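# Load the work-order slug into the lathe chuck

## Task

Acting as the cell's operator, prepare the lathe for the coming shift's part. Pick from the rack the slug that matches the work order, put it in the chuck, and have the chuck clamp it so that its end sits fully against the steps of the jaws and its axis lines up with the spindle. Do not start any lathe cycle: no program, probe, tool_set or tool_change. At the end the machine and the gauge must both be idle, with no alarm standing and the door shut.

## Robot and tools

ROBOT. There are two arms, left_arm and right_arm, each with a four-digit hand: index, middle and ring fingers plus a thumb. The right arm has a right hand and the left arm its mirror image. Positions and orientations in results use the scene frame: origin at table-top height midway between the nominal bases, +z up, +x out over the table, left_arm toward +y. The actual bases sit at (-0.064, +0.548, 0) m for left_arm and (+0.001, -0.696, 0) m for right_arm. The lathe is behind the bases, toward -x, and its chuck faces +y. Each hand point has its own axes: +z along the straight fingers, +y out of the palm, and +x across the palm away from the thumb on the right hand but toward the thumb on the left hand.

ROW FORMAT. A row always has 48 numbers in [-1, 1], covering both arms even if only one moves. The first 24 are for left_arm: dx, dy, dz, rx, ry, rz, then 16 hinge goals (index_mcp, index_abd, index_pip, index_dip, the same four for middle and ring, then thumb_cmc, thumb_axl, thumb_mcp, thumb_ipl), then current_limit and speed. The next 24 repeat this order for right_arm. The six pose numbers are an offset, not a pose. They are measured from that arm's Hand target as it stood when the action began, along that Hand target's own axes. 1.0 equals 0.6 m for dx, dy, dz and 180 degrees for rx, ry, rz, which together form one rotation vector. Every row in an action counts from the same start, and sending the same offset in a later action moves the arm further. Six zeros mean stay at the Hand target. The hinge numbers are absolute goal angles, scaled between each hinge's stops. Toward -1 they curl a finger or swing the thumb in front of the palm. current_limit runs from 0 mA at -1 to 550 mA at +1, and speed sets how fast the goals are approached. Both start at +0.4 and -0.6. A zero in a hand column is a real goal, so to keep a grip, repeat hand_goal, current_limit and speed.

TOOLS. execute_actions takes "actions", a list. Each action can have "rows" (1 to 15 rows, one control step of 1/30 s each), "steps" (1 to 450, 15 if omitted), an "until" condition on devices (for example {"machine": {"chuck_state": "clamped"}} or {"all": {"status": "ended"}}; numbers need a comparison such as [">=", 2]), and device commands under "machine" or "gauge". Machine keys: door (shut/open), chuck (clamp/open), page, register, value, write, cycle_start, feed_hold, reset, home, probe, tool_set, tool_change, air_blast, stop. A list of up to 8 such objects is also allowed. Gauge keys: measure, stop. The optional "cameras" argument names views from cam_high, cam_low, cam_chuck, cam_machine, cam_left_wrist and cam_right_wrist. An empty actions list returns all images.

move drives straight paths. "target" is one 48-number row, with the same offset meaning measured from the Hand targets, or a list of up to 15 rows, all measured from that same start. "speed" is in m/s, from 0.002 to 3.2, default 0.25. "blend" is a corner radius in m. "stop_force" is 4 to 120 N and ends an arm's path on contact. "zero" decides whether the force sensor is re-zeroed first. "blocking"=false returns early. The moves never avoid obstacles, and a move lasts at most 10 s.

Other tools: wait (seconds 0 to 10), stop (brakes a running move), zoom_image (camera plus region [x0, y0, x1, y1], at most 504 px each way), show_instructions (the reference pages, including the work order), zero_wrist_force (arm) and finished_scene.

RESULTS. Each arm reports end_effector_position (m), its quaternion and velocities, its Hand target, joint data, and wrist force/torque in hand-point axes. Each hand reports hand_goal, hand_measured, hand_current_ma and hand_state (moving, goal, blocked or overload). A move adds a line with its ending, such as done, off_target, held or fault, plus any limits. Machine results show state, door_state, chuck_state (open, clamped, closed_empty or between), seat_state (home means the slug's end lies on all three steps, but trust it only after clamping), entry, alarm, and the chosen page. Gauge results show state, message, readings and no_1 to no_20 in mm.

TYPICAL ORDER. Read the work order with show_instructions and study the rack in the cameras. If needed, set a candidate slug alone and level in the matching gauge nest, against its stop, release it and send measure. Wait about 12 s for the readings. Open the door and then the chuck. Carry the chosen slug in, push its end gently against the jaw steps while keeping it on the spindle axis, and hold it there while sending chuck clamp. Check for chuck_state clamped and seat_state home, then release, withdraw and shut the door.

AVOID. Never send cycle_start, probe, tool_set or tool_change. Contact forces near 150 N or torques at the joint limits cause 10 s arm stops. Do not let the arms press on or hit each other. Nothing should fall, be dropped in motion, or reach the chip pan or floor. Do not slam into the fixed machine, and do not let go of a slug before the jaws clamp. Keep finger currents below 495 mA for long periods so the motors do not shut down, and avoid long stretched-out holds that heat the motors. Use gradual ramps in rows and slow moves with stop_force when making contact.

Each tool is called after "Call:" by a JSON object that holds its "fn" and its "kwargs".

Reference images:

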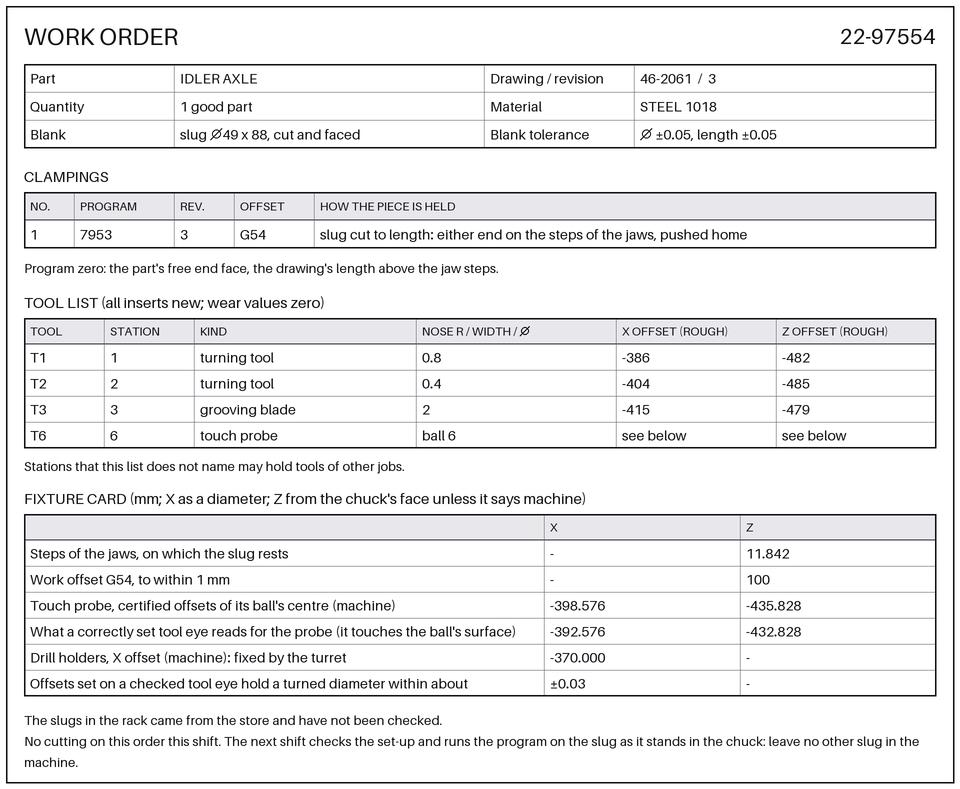

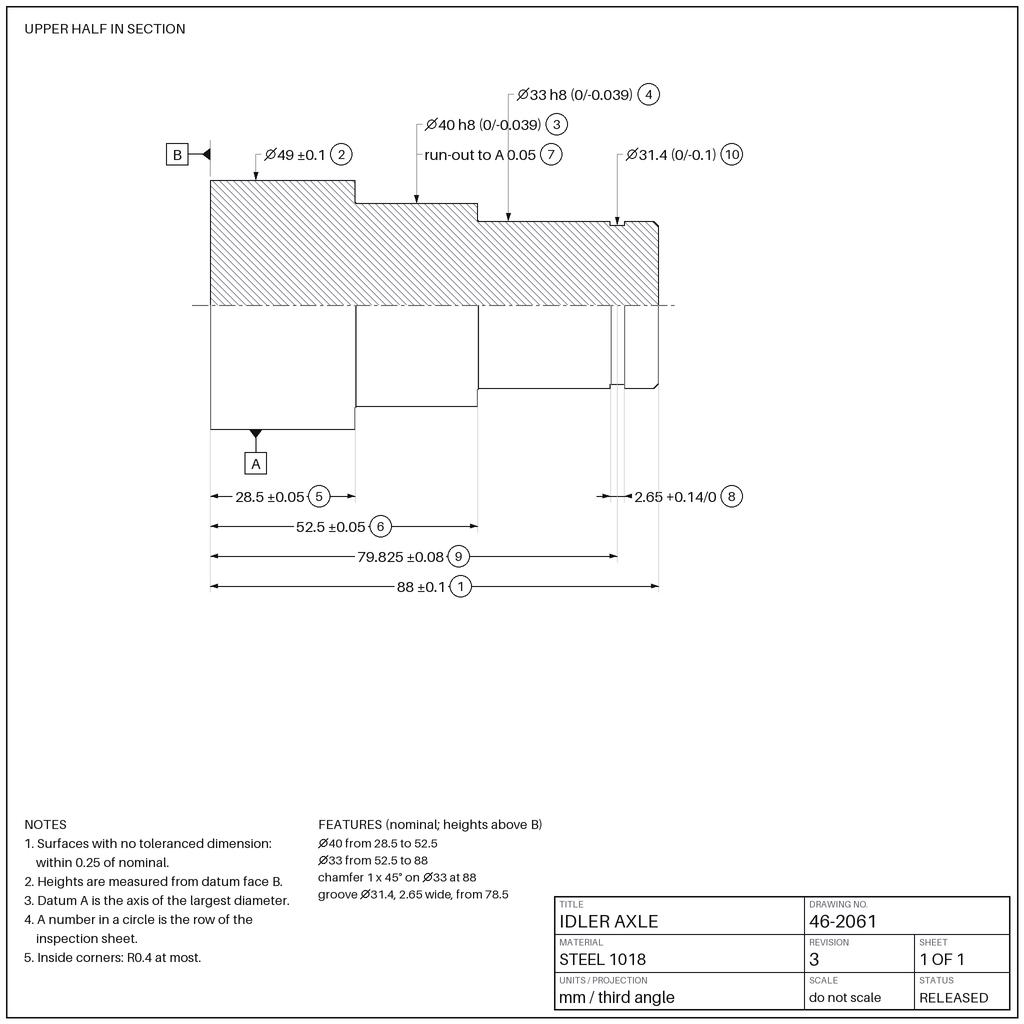

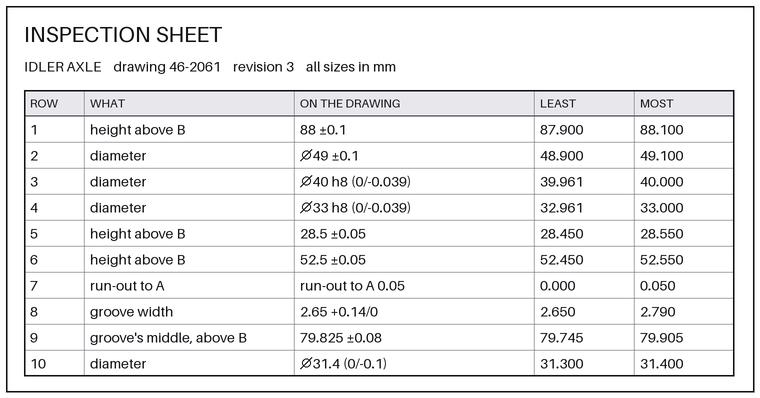

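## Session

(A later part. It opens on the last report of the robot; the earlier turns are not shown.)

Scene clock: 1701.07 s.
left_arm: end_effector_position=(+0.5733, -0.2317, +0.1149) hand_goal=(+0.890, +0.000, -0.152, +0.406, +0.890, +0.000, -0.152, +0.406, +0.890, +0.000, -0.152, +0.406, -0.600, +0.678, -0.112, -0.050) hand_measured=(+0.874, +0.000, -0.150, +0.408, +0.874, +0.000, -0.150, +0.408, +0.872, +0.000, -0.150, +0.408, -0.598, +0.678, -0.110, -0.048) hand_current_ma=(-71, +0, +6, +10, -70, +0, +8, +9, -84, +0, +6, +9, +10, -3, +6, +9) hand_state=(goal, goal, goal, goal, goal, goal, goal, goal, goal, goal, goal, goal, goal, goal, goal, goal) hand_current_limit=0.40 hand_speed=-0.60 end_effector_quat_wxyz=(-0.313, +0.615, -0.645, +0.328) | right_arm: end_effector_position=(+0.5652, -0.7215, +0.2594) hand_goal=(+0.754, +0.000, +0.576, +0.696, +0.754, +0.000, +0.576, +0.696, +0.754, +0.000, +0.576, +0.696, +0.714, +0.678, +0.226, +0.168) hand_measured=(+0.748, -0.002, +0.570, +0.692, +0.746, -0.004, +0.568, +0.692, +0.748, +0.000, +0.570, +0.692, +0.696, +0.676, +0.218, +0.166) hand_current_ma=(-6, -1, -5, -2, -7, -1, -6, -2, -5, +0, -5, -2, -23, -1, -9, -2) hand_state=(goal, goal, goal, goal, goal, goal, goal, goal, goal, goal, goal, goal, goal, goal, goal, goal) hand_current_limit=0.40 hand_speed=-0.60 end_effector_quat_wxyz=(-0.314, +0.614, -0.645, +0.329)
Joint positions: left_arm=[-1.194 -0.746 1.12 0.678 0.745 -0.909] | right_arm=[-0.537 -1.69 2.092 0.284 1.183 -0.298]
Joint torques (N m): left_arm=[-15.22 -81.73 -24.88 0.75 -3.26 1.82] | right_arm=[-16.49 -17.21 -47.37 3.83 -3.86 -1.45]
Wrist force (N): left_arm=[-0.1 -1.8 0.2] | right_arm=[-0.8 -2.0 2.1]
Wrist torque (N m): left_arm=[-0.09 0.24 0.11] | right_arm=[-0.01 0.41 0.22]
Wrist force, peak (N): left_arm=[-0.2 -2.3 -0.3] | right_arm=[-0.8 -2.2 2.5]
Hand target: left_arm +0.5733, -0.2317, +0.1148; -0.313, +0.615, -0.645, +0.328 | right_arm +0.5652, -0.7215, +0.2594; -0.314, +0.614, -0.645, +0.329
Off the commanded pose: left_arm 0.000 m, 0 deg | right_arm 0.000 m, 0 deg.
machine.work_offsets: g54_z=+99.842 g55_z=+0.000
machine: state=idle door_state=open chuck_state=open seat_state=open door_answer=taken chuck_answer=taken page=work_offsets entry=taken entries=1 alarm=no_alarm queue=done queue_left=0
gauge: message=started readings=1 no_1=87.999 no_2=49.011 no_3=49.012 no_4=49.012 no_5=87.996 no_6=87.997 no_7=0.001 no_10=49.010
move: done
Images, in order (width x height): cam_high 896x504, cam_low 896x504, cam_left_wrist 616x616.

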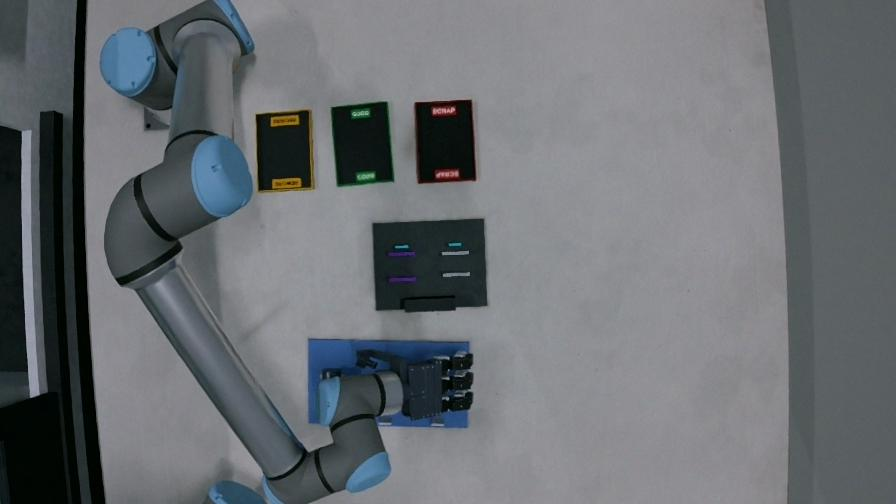

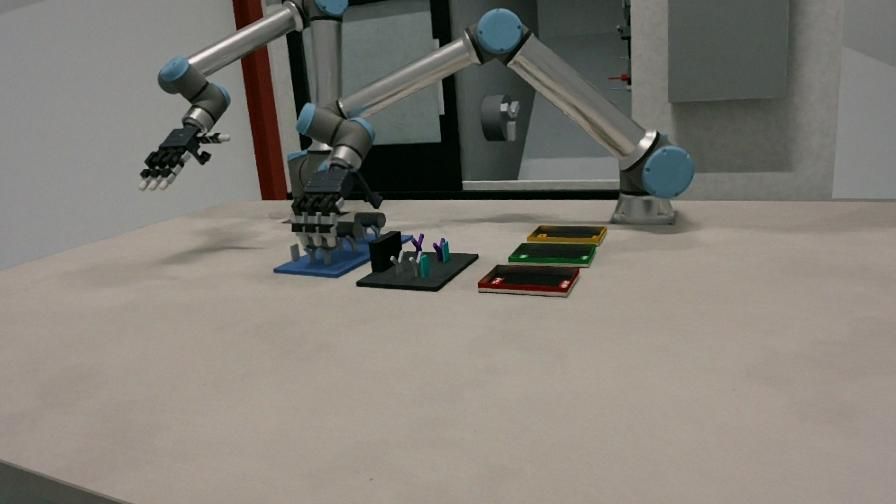

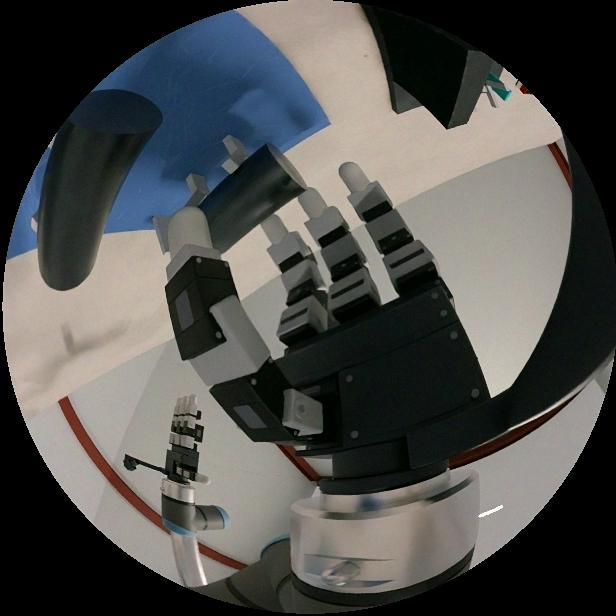

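Call:
{"fn": "move", "kwargs": {"target": [0,0.0539,0.0392,0,0,0, 0.89,0,-0.153,0.406,0.89,0,-0.153,0.406,0.89,0,-0.153,0.406,-0.6,0.678,-0.112,-0.05,0.4,-0.6, 0,0,0,0,0,0, 0.754,0,0.576,0.696,0.754,0,0.576,0.696,0.754,0,0.576,0.696,0.714,0.678,0.226,0.168,0.4,-0.6], "speed": 0.05, "cameras": ["cam_high","cam_low","cam_left_wrist"]}}

Call:
{"fn": "zoom_image", "kwargs": {"camera": "cam_left_wrist", "region": [140, 120, 400, 380]}}

Call:
{"fn": "zoom_image", "kwargs": {"camera": "cam_high", "region": [364, 336, 484, 436]}}

Call:
{"fn": "zoom_image", "kwargs": {"camera": "cam_low", "region": [275, 190, 375, 270]}}

Scene clock: 1735.90 s.
left_arm: end_effector_position=(+0.5733, -0.2317, +0.0750) hand_goal=(+0.890, +0.000, -0.152, +0.406, +0.890, +0.000, -0.152, +0.406, +0.890, +0.000, -0.152, +0.406, -0.600, +0.678, -0.112, -0.050) hand_measured=(+0.874, +0.000, -0.150, +0.408, +0.874, +0.000, -0.150, +0.408, +0.872, +0.000, -0.150, +0.408, -0.598, +0.678, -0.110, -0.048) hand_current_ma=(-70, +0, +6, +10, -70, +0, +8, +9, -84, +0, +6, +9, +10, -3, +6, +9) hand_state=(goal, goal, goal, goal, goal, goal, goal, goal, goal, goal, goal, goal, goal, goal, goal, goal) hand_current_limit=0.40 hand_speed=-0.60 end_effector_quat_wxyz=(-0.313, +0.615, -0.645, +0.328) | right_arm: end_effector_position=(+0.5652, -0.7215, +0.2594) hand_goal=(+0.754, +0.000, +0.576, +0.696, +0.754, +0.000, +0.576, +0.696, +0.754, +0.000, +0.576, +0.696, +0.714, +0.678, +0.226, +0.168) hand_measured=(+0.748, -0.002, +0.570, +0.692, +0.746, -0.004, +0.568, +0.692, +0.748, +0.000, +0.570, +0.692, +0.696, +0.676, +0.218, +0.166) hand_current_ma=(-6, -1, -5, -2, -7, -1, -6, -2, -5, +0, -5, -2, -23, -1, -9, -2) hand_state=(goal, goal, goal, goal, goal, goal, goal, goal, goal, goal, goal, goal, goal, goal, goal, goal) hand_current_limit=0.40 hand_speed=-0.60 end_effector_quat_wxyz=(-0.314, +0.614, -0.645, +0.329)
Joint positions: left_arm=[-1.193 -0.718 1.143 0.626 0.745 -0.909] | right_arm=[-0.537 -1.69 2.092 0.284 1.183 -0.298]
Joint torques (N m): left_arm=[0.9 -81.9 -24.08 0.91 -1.36 0.76] | right_arm=[-16.11 -17.27 -45.76 3.63 -3.6 -0.89]
Wrist force (N): left_arm=[-0.2 -1.5 0.4] | right_arm=[-0.9 -1.8 2.1]
Wrist torque (N m): left_arm=[-0.07 0.25 0.09] | right_arm=[0.03 0.42 0.22]
Wrist force, peak (N): left_arm=[0.0 -2.1 0.2] | right_arm=[-1.3 -2.4 2.1]
Hand target: left_arm +0.5733, -0.2317, +0.0748; -0.313, +0.615, -0.645, +0.328 | right_arm +0.5652, -0.7215, +0.2594; -0.314, +0.614, -0.645, +0.329
Off the commanded pose: left_arm 0.000 m, 0 deg | right_arm 0.000 m, 0 deg.
machine.work_offsets: g54_z=+99.842 g55_z=+0.000
machine: state=idle door_state=open chuck_state=open seat_state=open door_answer=taken chuck_answer=taken page=work_offsets entry=taken entries=1 alarm=no_alarm queue=done queue_left=0
gauge: message=started readings=1 no_1=87.999 no_2=49.011 no_3=49.012 no_4=49.012 no_5=87.996 no_6=87.997 no_7=0.001 no_10=49.010
move: done
Images, in order (width x height): cam_high 896x504, cam_low 896x504, cam_left_wrist 616x616.

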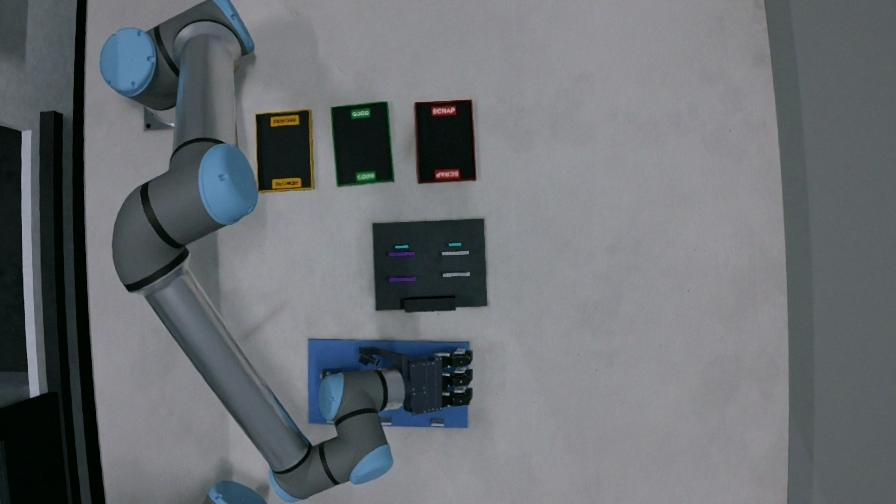

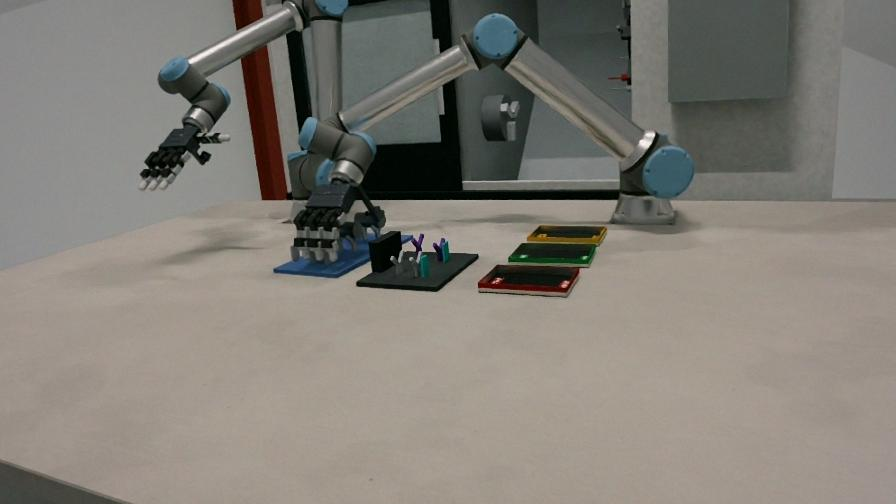

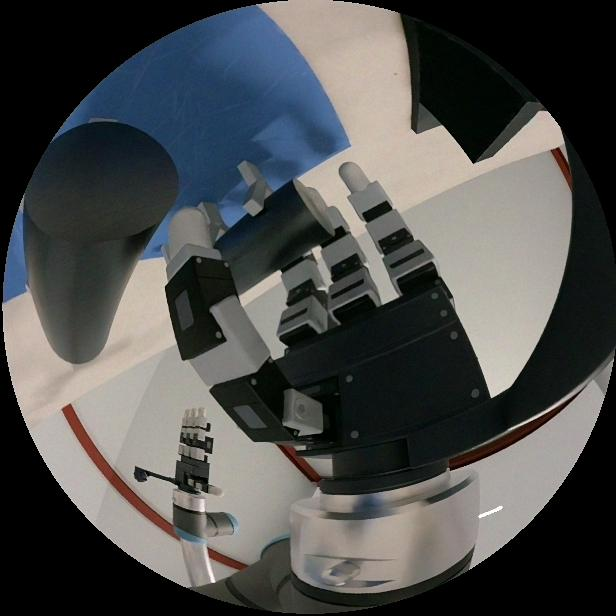

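Scaled by 1.938 from the camera's 616x616 image, which has a finer 880x880 frame.

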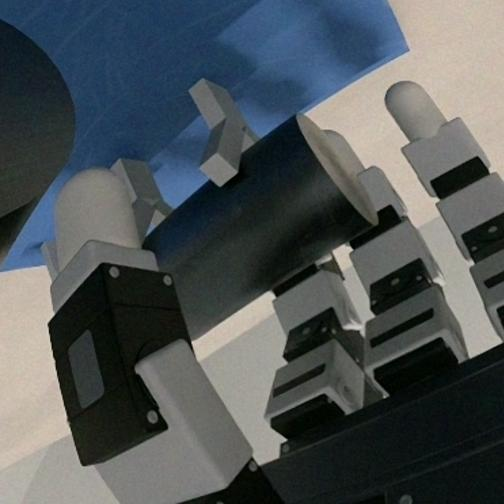

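Scaled by 4.200 from the camera's 896x504 image, which has a finer 1280x720 frame.

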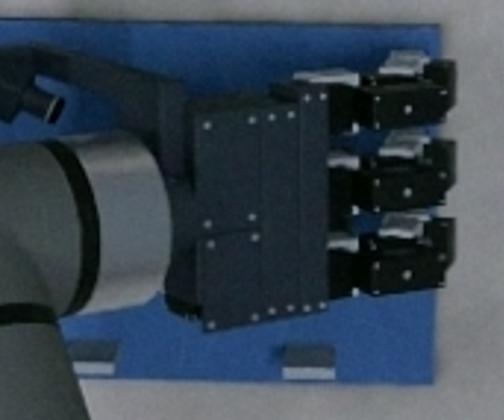

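Scaled by 5.040 from the camera's 896x504 image, which has a finer 1280x720 frame.

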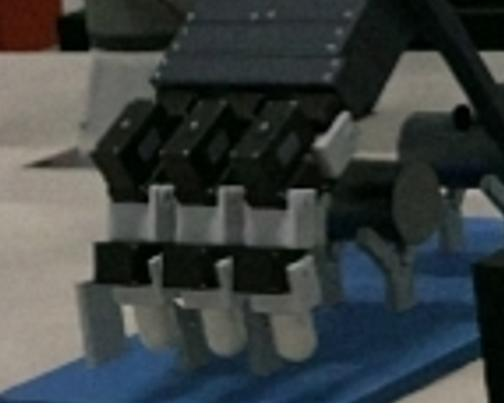

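Call:
{"fn": "move", "kwargs": {"target": [-0.0067,0.0123,0.0086,0,0,0, 0.89,0,-0.153,0.406,0.89,0,-0.153,0.406,0.89,0,-0.153,0.406,-0.6,0.678,-0.112,-0.05,0.4,-0.6, 0,0,0,0,0,0, 0.754,0,0.576,0.696,0.754,0,0.576,0.696,0.754,0,0.576,0.696,0.714,0.678,0.226,0.168,0.4,-0.6], "speed": 0.03}}

Call:
{"fn": "execute_actions", "kwargs": {"actions": [{"rows":[[0,0,0,0,0,0, 0.80,0,-0.026,-0.25,0.80,0,-0.026,-0.25,0.89,0,-0.153,0.406,-0.6,0.678,-0.2,-0.25,0.4,-0.6, 0,0,0,0,0,0, 0.754,0,0.576,0.696,0.754,0,0.576,0.696,0.754,0,0.576,0.696,0.714,0.678,0.226,0.168,0.4,-0.6]],"steps":50}], "cameras": ["cam_high","cam_low","cam_left_wrist"]}}

Call:
{"fn": "zoom_image", "kwargs": {"camera": "cam_left_wrist", "region": [140, 120, 400, 380]}}

Call:
{"fn": "zoom_image", "kwargs": {"camera": "cam_low", "region": [275, 190, 375, 270]}}

Scene clock: 1749.83 s.
left_arm: end_effector_position=(+0.5733, -0.2277, +0.0659) hand_goal=(+0.890, +0.000, -0.152, +0.406, +0.890, +0.000, -0.152, +0.406, +0.890, +0.000, -0.152, +0.406, -0.600, +0.678, -0.112, -0.050) hand_measured=(+0.874, +0.000, -0.150, +0.408, +0.874, +0.000, -0.150, +0.408, +0.872, +0.000, -0.150, +0.408, -0.598, +0.678, -0.110, -0.048) hand_current_ma=(-70, +0, +6, +10, -70, +0, +8, +9, -84, +0, +6, +9, +10, -3, +6, +9) hand_state=(goal, goal, goal, goal, goal, goal, goal, goal, goal, goal, goal, goal, goal, goal, goal, goal) hand_current_limit=0.40 hand_speed=-0.60 end_effector_quat_wxyz=(-0.313, +0.615, -0.645, +0.328) | right_arm: end_effector_position=(+0.5652, -0.7215, +0.2594) hand_goal=(+0.754, +0.000, +0.576, +0.696, +0.754, +0.000, +0.576, +0.696, +0.754, +0.000, +0.576, +0.696, +0.714, +0.678, +0.226, +0.168) hand_measured=(+0.748, -0.002, +0.570, +0.692, +0.746, -0.004, +0.568, +0.692, +0.748, +0.000, +0.570, +0.692, +0.696, +0.676, +0.218, +0.166) hand_current_ma=(-6, -1, -5, -2, -7, -1, -6, -2, -5, +0, -5, -2, -23, -1, -9, -2) hand_state=(goal, goal, goal, goal, goal, goal, goal, goal, goal, goal, goal, goal, goal, goal, goal, goal) hand_current_limit=0.40 hand_speed=-0.60 end_effector_quat_wxyz=(-0.314, +0.614, -0.645, +0.329)
Joint positions: left_arm=[-1.192 -0.717 1.158 0.609 0.746 -0.907] | right_arm=[-0.537 -1.69 2.092 0.284 1.183 -0.298]
Joint torques (N m): left_arm=[14.47 -84.84 -23.57 0.5 0.89 2.1] | right_arm=[-15.99 -16.95 -44.96 3.49 -3.11 -0.53]
Wrist force (N): left_arm=[-0.1 -1.5 0.1] | right_arm=[-1.1 -1.7 2.1]
Wrist torque (N m): left_arm=[-0.04 0.24 -0.17] | right_arm=[0.04 0.45 0.21]
Wrist force, peak (N): left_arm=[0.0 -2.0 0.4] | right_arm=[-1.1 -2.2 2.4]
Hand target: left_arm +0.5734, -0.2277, +0.0658; -0.313, +0.615, -0.645, +0.328 | right_arm +0.5652, -0.7215, +0.2594; -0.314, +0.614, -0.645, +0.329
Off the commanded pose: left_arm 0.000 m, 0 deg | right_arm 0.000 m, 0 deg.
machine.work_offsets: g54_z=+99.842 g55_z=+0.000
machine: state=idle door_state=open chuck_state=open seat_state=open door_answer=taken chuck_answer=taken page=work_offsets entry=taken entries=1 alarm=no_alarm queue=done queue_left=0
gauge: message=started readings=1 no_1=87.999 no_2=49.011 no_3=49.012 no_4=49.012 no_5=87.996 no_6=87.997 no_7=0.001 no_10=49.010
move: done

Scene clock: 1751.70 s.
left_arm: end_effector_position=(+0.5734, -0.2277, +0.0658) hand_goal=(+0.800, +0.000, -0.026, -0.250, +0.800, +0.000, -0.026, -0.250, +0.890, +0.000, -0.152, +0.406, -0.600, +0.678, -0.200, -0.250) hand_measured=(+0.796, +0.000, -0.030, -0.246, +0.796, +0.000, -0.030, -0.246, +0.872, +0.000, -0.150, +0.408, -0.598, +0.678, -0.198, -0.246) hand_current_ma=(-18, +0, -13, +13, -18, +0, -16, +12, -84, +0, +6, +9, +10, -3, +14, +17) hand_state=(goal, goal, goal, goal, goal, goal, goal, goal, goal, goal, goal, goal, goal, goal, goal, goal) hand_current_limit=0.40 hand_speed=-0.60 end_effector_quat_wxyz=(-0.313, +0.615, -0.645, +0.328) | right_arm: end_effector_position=(+0.5652, -0.7215, +0.2594) hand_goal=(+0.754, +0.000, +0.576, +0.696, +0.754, +0.000, +0.576, +0.696, +0.754, +0.000, +0.576, +0.696, +0.714, +0.678, +0.226, +0.168) hand_measured=(+0.748, -0.002, +0.570, +0.692, +0.746, -0.004, +0.568, +0.692, +0.748, +0.000, +0.570, +0.692, +0.696, +0.676, +0.218, +0.166) hand_current_ma=(-6, -1, -5, -2, -7, -1, -6, -2, -5, +0, -5, -2, -23, -1, -9, -2) hand_state=(goal, goal, goal, goal, goal, goal, goal, goal, goal, goal, goal, goal, goal, goal, goal, goal) hand_current_limit=0.40 hand_speed=-0.60 end_effector_quat_wxyz=(-0.314, +0.614, -0.645, +0.329)
Joint positions: left_arm=[-1.192 -0.717 1.159 0.608 0.746 -0.907] | right_arm=[-0.537 -1.69 2.092 0.284 1.183 -0.298]
Joint torques (N m): left_arm=[17.01 -86.7 -22.91 0.73 0.02 2.01] | right_arm=[-15.91 -16.56 -45.06 3.52 -3.31 -0.54]
Wrist force (N): left_arm=[0.0 -1.5 0.3] | right_arm=[-0.8 -1.8 2.2]
Wrist torque (N m): left_arm=[-0.07 0.24 -0.15] | right_arm=[0.02 0.40 0.23]
Wrist force, peak (N): left_arm=[-0.2 -1.8 0.3] | right_arm=[-1.1 -2.1 2.3]
Hand target: left_arm +0.5734, -0.2277, +0.0658; -0.313, +0.615, -0.645, +0.328 | right_arm +0.5652, -0.7215, +0.2594; -0.314, +0.614, -0.645, +0.329
Off the commanded pose: left_arm 0.000 m, 0 deg | right_arm 0.000 m, 0 deg.
machine.work_offsets: g54_z=+99.842 g55_z=+0.000
machine: state=idle door_state=open chuck_state=open seat_state=open door_answer=taken chuck_answer=taken page=work_offsets entry=taken entries=1 alarm=no_alarm queue=done queue_left=0
gauge: message=started readings=1 no_1=87.999 no_2=49.011 no_3=49.012 no_4=49.012 no_5=87.996 no_6=87.997 no_7=0.001 no_10=49.010
Images, in order (width x height): cam_high 896x504, cam_low 896x504, cam_left_wrist 616x616.

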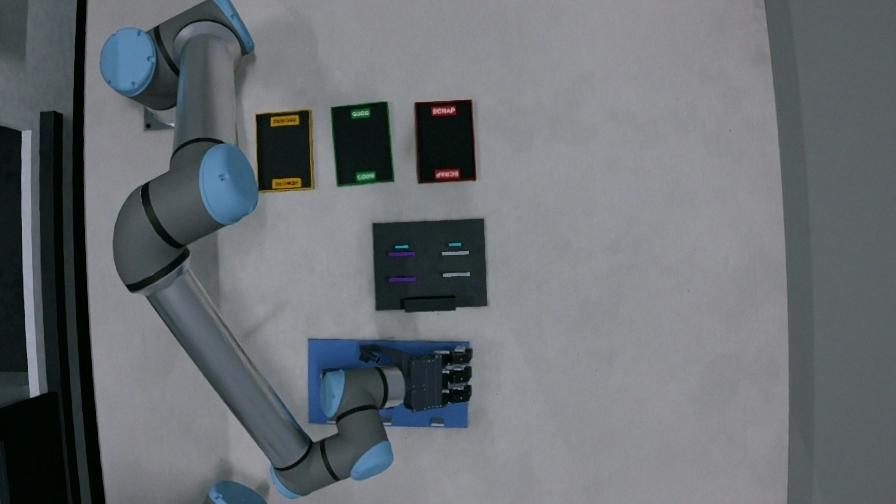

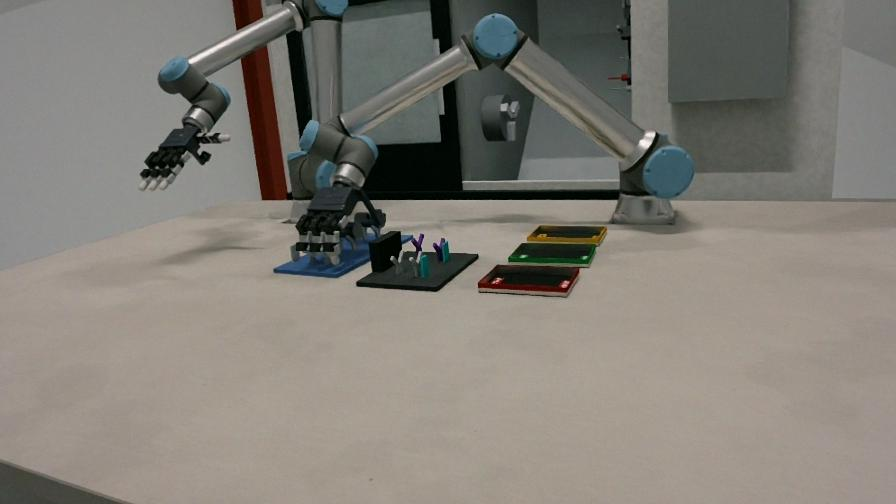

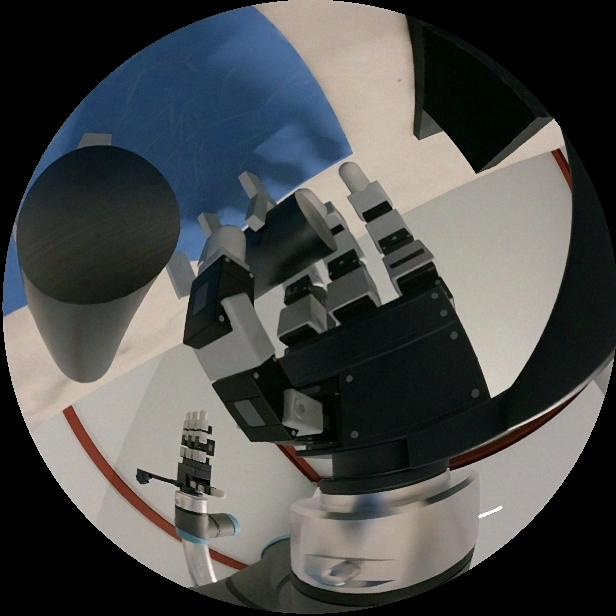

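Scaled by 1.938 from the camera's 616x616 image, which has a finer 880x880 frame.

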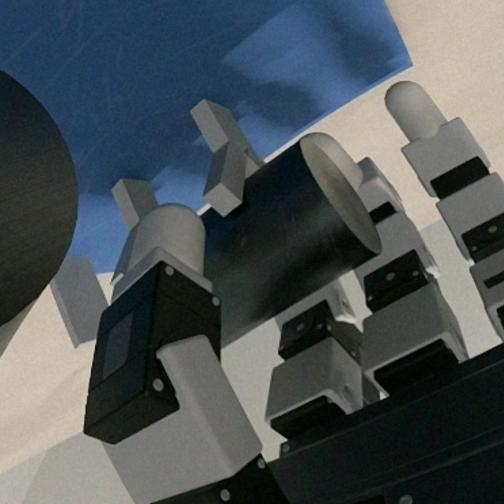

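Scaled by 5.040 from the camera's 896x504 image, which has a finer 1280x720 frame.

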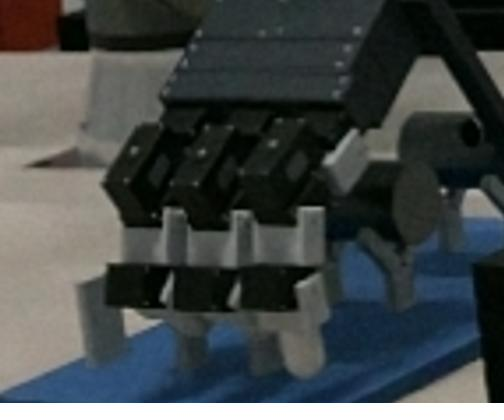

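Call:
{"fn": "execute_actions", "kwargs": {"actions": [{"rows":[[0,0,0,0,0,0, 0.75,0,-0.11,-0.40,0.78,0,-0.06,-0.38,0.89,0,-0.153,0.406,-0.6,0.678,-0.32,-0.38,0.4,-0.75, 0,0,0,0,0,0, 0.754,0,0.576,0.696,0.754,0,0.576,0.696,0.754,0,0.576,0.696,0.714,0.678,0.226,0.168,0.4,-0.6]],"steps":60}], "cameras": ["cam_low","cam_left_wrist"]}}

Call:
{"fn": "zoom_image", "kwargs": {"camera": "cam_left_wrist", "region": [140, 120, 400, 380]}}

Scene clock: 1758.27 s.
left_arm: end_effector_position=(+0.5734, -0.2276, +0.0658) hand_goal=(+0.750, +0.000, -0.110, -0.400, +0.780, +0.000, -0.060, -0.380, +0.890, +0.000, -0.152, +0.406, -0.600, +0.678, -0.320, -0.380) hand_measured=(+0.776, +0.000, -0.050, -0.292, +0.778, +0.000, -0.030, -0.320, +0.872, +0.000, -0.150, +0.408, -0.598, +0.680, -0.248, -0.308) hand_current_ma=(+117, +0, +273, +385, -4, +0, +132, +274, -84, +0, +6, +9, +10, +5, +385, +385) hand_state=(blocked, goal, blocked, blocked, goal, goal, blocked, blocked, goal, goal, goal, goal, goal, goal, blocked, blocked) hand_current_limit=0.40 hand_speed=-0.75 end_effector_quat_wxyz=(-0.313, +0.615, -0.645, +0.328) | right_arm: end_effector_position=(+0.5652, -0.7215, +0.2594) hand_goal=(+0.754, +0.000, +0.576, +0.696, +0.754, +0.000, +0.576, +0.696, +0.754, +0.000, +0.576, +0.696, +0.714, +0.678, +0.226, +0.168) hand_measured=(+0.748, -0.002, +0.570, +0.692, +0.746, -0.004, +0.568, +0.692, +0.748, +0.000, +0.570, +0.692, +0.696, +0.676, +0.218, +0.166) hand_current_ma=(-6, -1, -5, -2, -7, -1, -6, -2, -5, +0, -5, -2, -23, -1, -9, -2) hand_state=(goal, goal, goal, goal, goal, goal, goal, goal, goal, goal, goal, goal, goal, goal, goal, goal) hand_current_limit=0.40 hand_speed=-0.60 end_effector_quat_wxyz=(-0.314, +0.614, -0.645, +0.329)
Joint positions: left_arm=[-1.192 -0.717 1.159 0.608 0.746 -0.907] | right_arm=[-0.537 -1.69 2.092 0.284 1.183 -0.298]
Joint torques (N m): left_arm=[-8.83 -119.94 -47.91 3.9 -2.4 -0.46] | right_arm=[-15.63 -16.48 -44.37 3.46 -2.97 -0.54]
Wrist force (N): left_arm=[-0.5 6.5 5.6] | right_arm=[-0.9 -2.0 2.2]
Wrist torque (N m): left_arm=[-0.34 0.22 -0.14] | right_arm=[-0.01 0.43 0.21]
Wrist force, peak (N): left_arm=[-0.5 6.7 6.0] | right_arm=[-1.0 -2.1 2.5]
Hand target: left_arm +0.5734, -0.2277, +0.0658; -0.313, +0.615, -0.645, +0.328 | right_arm +0.5652, -0.7215, +0.2594; -0.314, +0.614, -0.645, +0.329
Off the commanded pose: left_arm 0.000 m, 0 deg | right_arm 0.000 m, 0 deg.
machine.work_offsets: g54_z=+99.842 g55_z=+0.000
machine: state=idle door_state=open chuck_state=open seat_state=open door_answer=taken chuck_answer=taken page=work_offsets entry=taken entries=1 alarm=no_alarm queue=done queue_left=0
gauge: message=started readings=1 no_1=87.999 no_2=49.011 no_3=49.012 no_4=49.012 no_5=87.996 no_6=87.997 no_7=0.001 no_10=49.010
Images, in order (width x height): cam_low 896x504, cam_left_wrist 616x616.

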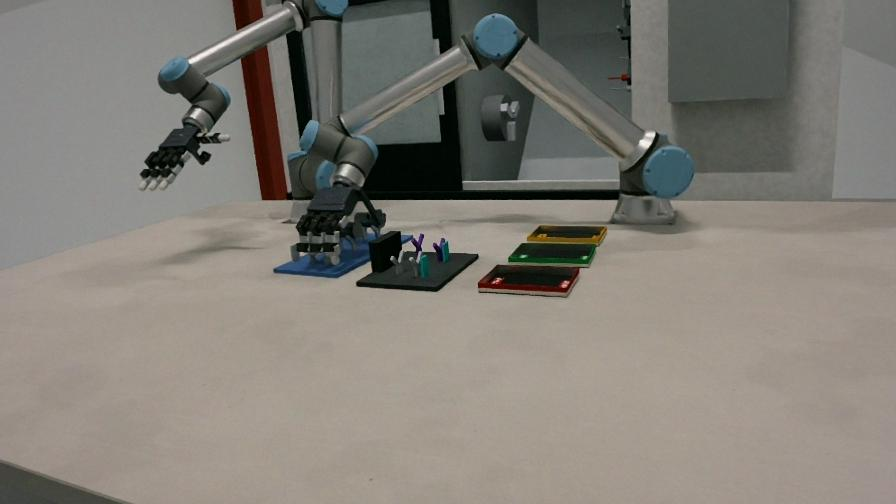

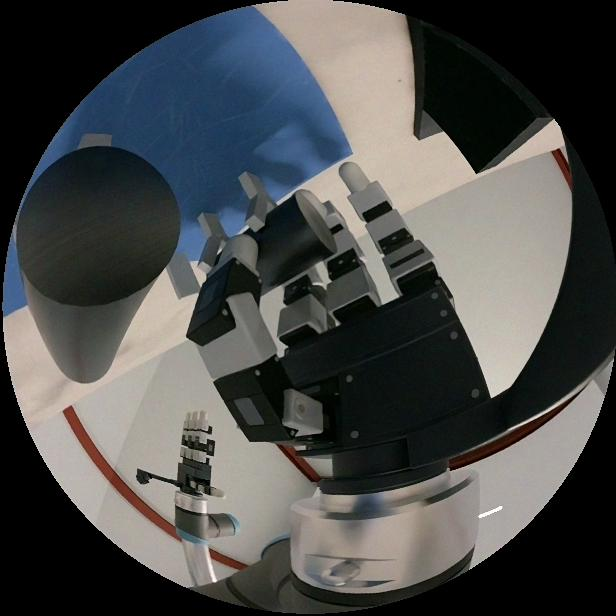

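Scaled by 1.938 from the camera's 616x616 image, which has a finer 880x880 frame.

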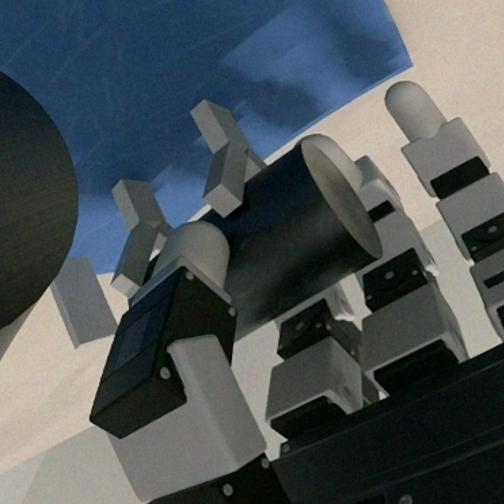

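Call:
{"fn": "execute_actions", "kwargs": {"actions": [{"rows":[[0,0,0,0,0,0, 0.75,0,-0.11,-0.46,0.78,0,-0.06,-0.42,0.89,0,-0.153,0.406,-0.6,0.678,-0.34,-0.44,0.5,-0.75, 0,0,0,0,0,0, 0.754,0,0.576,0.696,0.754,0,0.576,0.696,0.754,0,0.576,0.696,0.714,0.678,0.226,0.168,0.4,-0.6]],"steps":45}]}}

Call:
{"fn": "move", "kwargs": {"target": [0,-0.0108,-0.0078,0,0,0, 0.75,0,-0.11,-0.46,0.78,0,-0.06,-0.42,0.89,0,-0.153,0.406,-0.6,0.678,-0.34,-0.44,0.5,-0.75, 0,0,0,0,0,0, 0.754,0,0.576,0.696,0.754,0,0.576,0.696,0.754,0,0.576,0.696,0.714,0.678,0.226,0.168,0.4,-0.6], "speed": 0.02, "cameras": ["cam_low","cam_left_wrist"]}}

Call:
{"fn": "zoom_image", "kwargs": {"camera": "cam_left_wrist", "region": [140, 120, 400, 380]}}

Call:
{"fn": "zoom_image", "kwargs": {"camera": "cam_low", "region": [275, 190, 375, 270]}}

Scene clock: 1767.97 s.
left_arm: end_effector_position=(+0.5734, -0.2277, +0.0658) hand_goal=(+0.750, +0.000, -0.110, -0.460, +0.780, +0.000, -0.060, -0.420, +0.890, +0.000, -0.152, +0.406, -0.600, +0.678, -0.340, -0.440) hand_measured=(+0.778, +0.000, -0.050, -0.302, +0.782, +0.000, -0.022, -0.352, +0.872, +0.000, -0.150, +0.408, -0.598, +0.680, -0.248, -0.316) hand_current_ma=(+131, +0, +273, +412, +10, +0, +165, +313, -84, +0, +6, +9, +10, +9, +413, +412) hand_state=(blocked, goal, blocked, blocked, goal, goal, blocked, blocked, goal, goal, goal, goal, goal, goal, blocked, blocked) hand_current_limit=0.50 hand_speed=-0.75 end_effector_quat_wxyz=(-0.313, +0.615, -0.645, +0.328) | right_arm: end_effector_position=(+0.5652, -0.7215, +0.2594) hand_goal=(+0.754, +0.000, +0.576, +0.696, +0.754, +0.000, +0.576, +0.696, +0.754, +0.000, +0.576, +0.696, +0.714, +0.678, +0.226, +0.168) hand_measured=(+0.748, -0.002, +0.570, +0.692, +0.746, -0.004, +0.568, +0.692, +0.748, +0.000, +0.570, +0.692, +0.696, +0.676, +0.218, +0.166) hand_current_ma=(-6, -1, -5, -2, -7, -1, -6, -2, -5, +0, -5, -2, -23, -1, -9, -2) hand_state=(goal, goal, goal, goal, goal, goal, goal, goal, goal, goal, goal, goal, goal, goal, goal, goal) hand_current_limit=0.40 hand_speed=-0.60 end_effector_quat_wxyz=(-0.314, +0.614, -0.645, +0.329)
Joint positions: left_arm=[-1.192 -0.717 1.159 0.608 0.746 -0.907] | right_arm=[-0.537 -1.69 2.092 0.284 1.183 -0.298]
Joint torques (N m): left_arm=[-10.33 -122.68 -45.34 3.82 -3.6 -1.27] | right_arm=[-14.6 -16.95 -43.94 3.62 -3.1 -0.06]
Wrist force (N): left_arm=[0.1 6.5 4.9] | right_arm=[-1.0 -1.9 2.2]
Wrist torque (N m): left_arm=[-0.38 0.29 -0.14] | right_arm=[0.00 0.43 0.21]
Wrist force, peak (N): left_arm=[-0.4 6.7 6.1] | right_arm=[-1.2 -2.1 2.5]
Hand target: left_arm +0.5734, -0.2277, +0.0658; -0.313, +0.615, -0.645, +0.328 | right_arm +0.5652, -0.7215, +0.2594; -0.314, +0.614, -0.645, +0.329
Off the commanded pose: left_arm 0.000 m, 0 deg | right_arm 0.000 m, 0 deg.
machine.work_offsets: g54_z=+99.842 g55_z=+0.000
machine: state=idle door_state=open chuck_state=open seat_state=open door_answer=taken chuck_answer=taken page=work_offsets entry=taken entries=1 alarm=no_alarm queue=done queue_left=0
gauge: message=started readings=1 no_1=87.999 no_2=49.011 no_3=49.012 no_4=49.012 no_5=87.996 no_6=87.997 no_7=0.001 no_10=49.010

Scene clock: 1768.70 s.
left_arm: end_effector_position=(+0.5734, -0.2277, +0.0736) hand_goal=(+0.750, +0.000, -0.110, -0.460, +0.780, +0.000, -0.060, -0.420, +0.890, +0.000, -0.152, +0.406, -0.600, +0.678, -0.340, -0.440) hand_measured=(+0.778, -0.002, -0.044, -0.302, +0.788, +0.000, -0.022, -0.388, +0.872, +0.000, -0.150, +0.408, -0.594, +0.686, -0.248, -0.316) hand_current_ma=(+131, -4, +299, +412, +34, +0, +166, +140, -84, +0, +6, +9, +20, +40, +412, +413) hand_state=(blocked, goal, blocked, blocked, goal, goal, blocked, blocked, goal, goal, goal, goal, goal, goal, blocked, blocked) hand_current_limit=0.50 hand_speed=-0.75 end_effector_quat_wxyz=(-0.313, +0.615, -0.645, +0.328) | right_arm: end_effector_position=(+0.5652, -0.7215, +0.2594) hand_goal=(+0.754, +0.000, +0.576, +0.696, +0.754, +0.000, +0.576, +0.696, +0.754, +0.000, +0.576, +0.696, +0.714, +0.678, +0.226, +0.168) hand_measured=(+0.748, -0.002, +0.570, +0.692, +0.746, -0.004, +0.568, +0.692, +0.748, +0.000, +0.570, +0.692, +0.696, +0.676, +0.218, +0.166) hand_current_ma=(-6, -1, -5, -2, -7, -1, -6, -2, -5, +0, -5, -2, -23, -1, -9, -2) hand_state=(goal, goal, goal, goal, goal, goal, goal, goal, goal, goal, goal, goal, goal, goal, goal, goal) hand_current_limit=0.40 hand_speed=-0.60 end_effector_quat_wxyz=(-0.314, +0.614, -0.645, +0.329)
Joint positions: left_arm=[-1.192 -0.723 1.155 0.618 0.746 -0.907] | right_arm=[-0.537 -1.69 2.092 0.284 1.183 -0.298]
Joint torques (N m): left_arm=[-2.67 -129.76 -49.28 4.9 -3.08 1.29] | right_arm=[-16.71 -16.58 -43.67 3.48 -3.02 -0.14]
Wrist force (N): left_arm=[-0.2 8.8 7.7] | right_arm=[-0.8 -1.7 2.2]
Wrist torque (N m): left_arm=[-0.41 0.13 0.01] | right_arm=[0.02 0.41 0.23]
Wrist force, peak (N): left_arm=[-0.2 8.8 8.0] | right_arm=[-1.1 -2.0 2.4]
Hand target: left_arm +0.5734, -0.2277, +0.0738; -0.313, +0.615, -0.645, +0.328 | right_arm +0.5652, -0.7215, +0.2594; -0.314, +0.614, -0.645, +0.329
Off the commanded pose: left_arm 0.000 m, 0 deg | right_arm 0.000 m, 0 deg.
machine.work_offsets: g54_z=+99.842 g55_z=+0.000
machine: state=idle door_state=open chuck_state=open seat_state=open door_answer=taken chuck_answer=taken page=work_offsets entry=taken entries=1 alarm=no_alarm queue=done queue_left=0
gauge: message=started readings=1 no_1=87.999 no_2=49.011 no_3=49.012 no_4=49.012 no_5=87.996 no_6=87.997 no_7=0.001 no_10=49.010
move: done
Images, in order (width x height): cam_low 896x504, cam_left_wrist 616x616.

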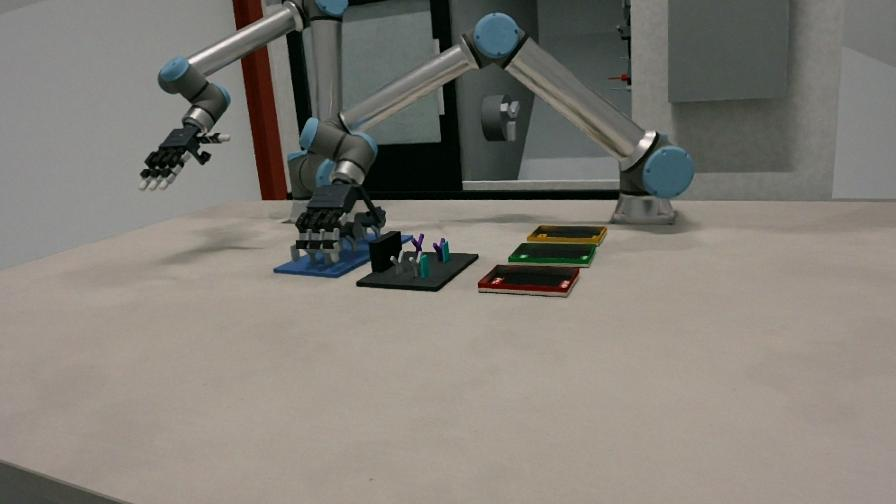

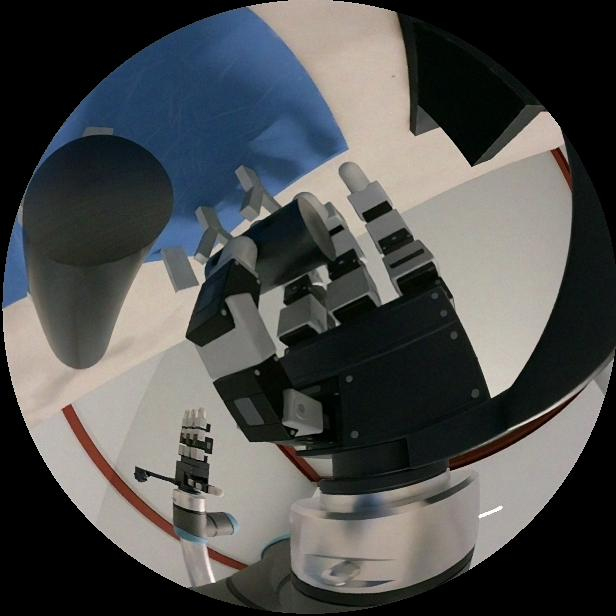

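Scaled by 1.938 from the camera's 616x616 image, which has a finer 880x880 frame.

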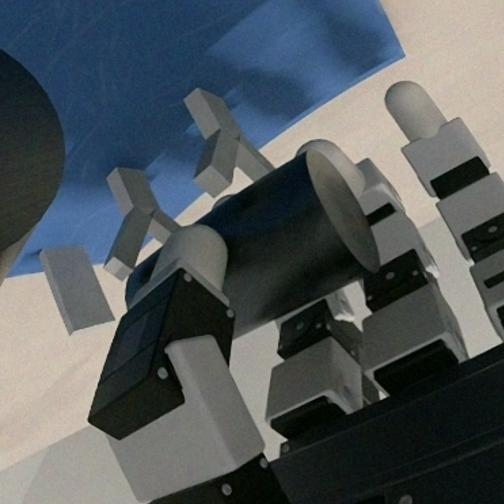

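Scaled by 5.040 from the camera's 896x504 image, which has a finer 1280x720 frame.

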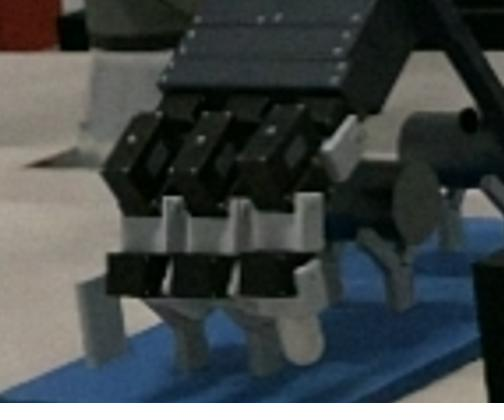

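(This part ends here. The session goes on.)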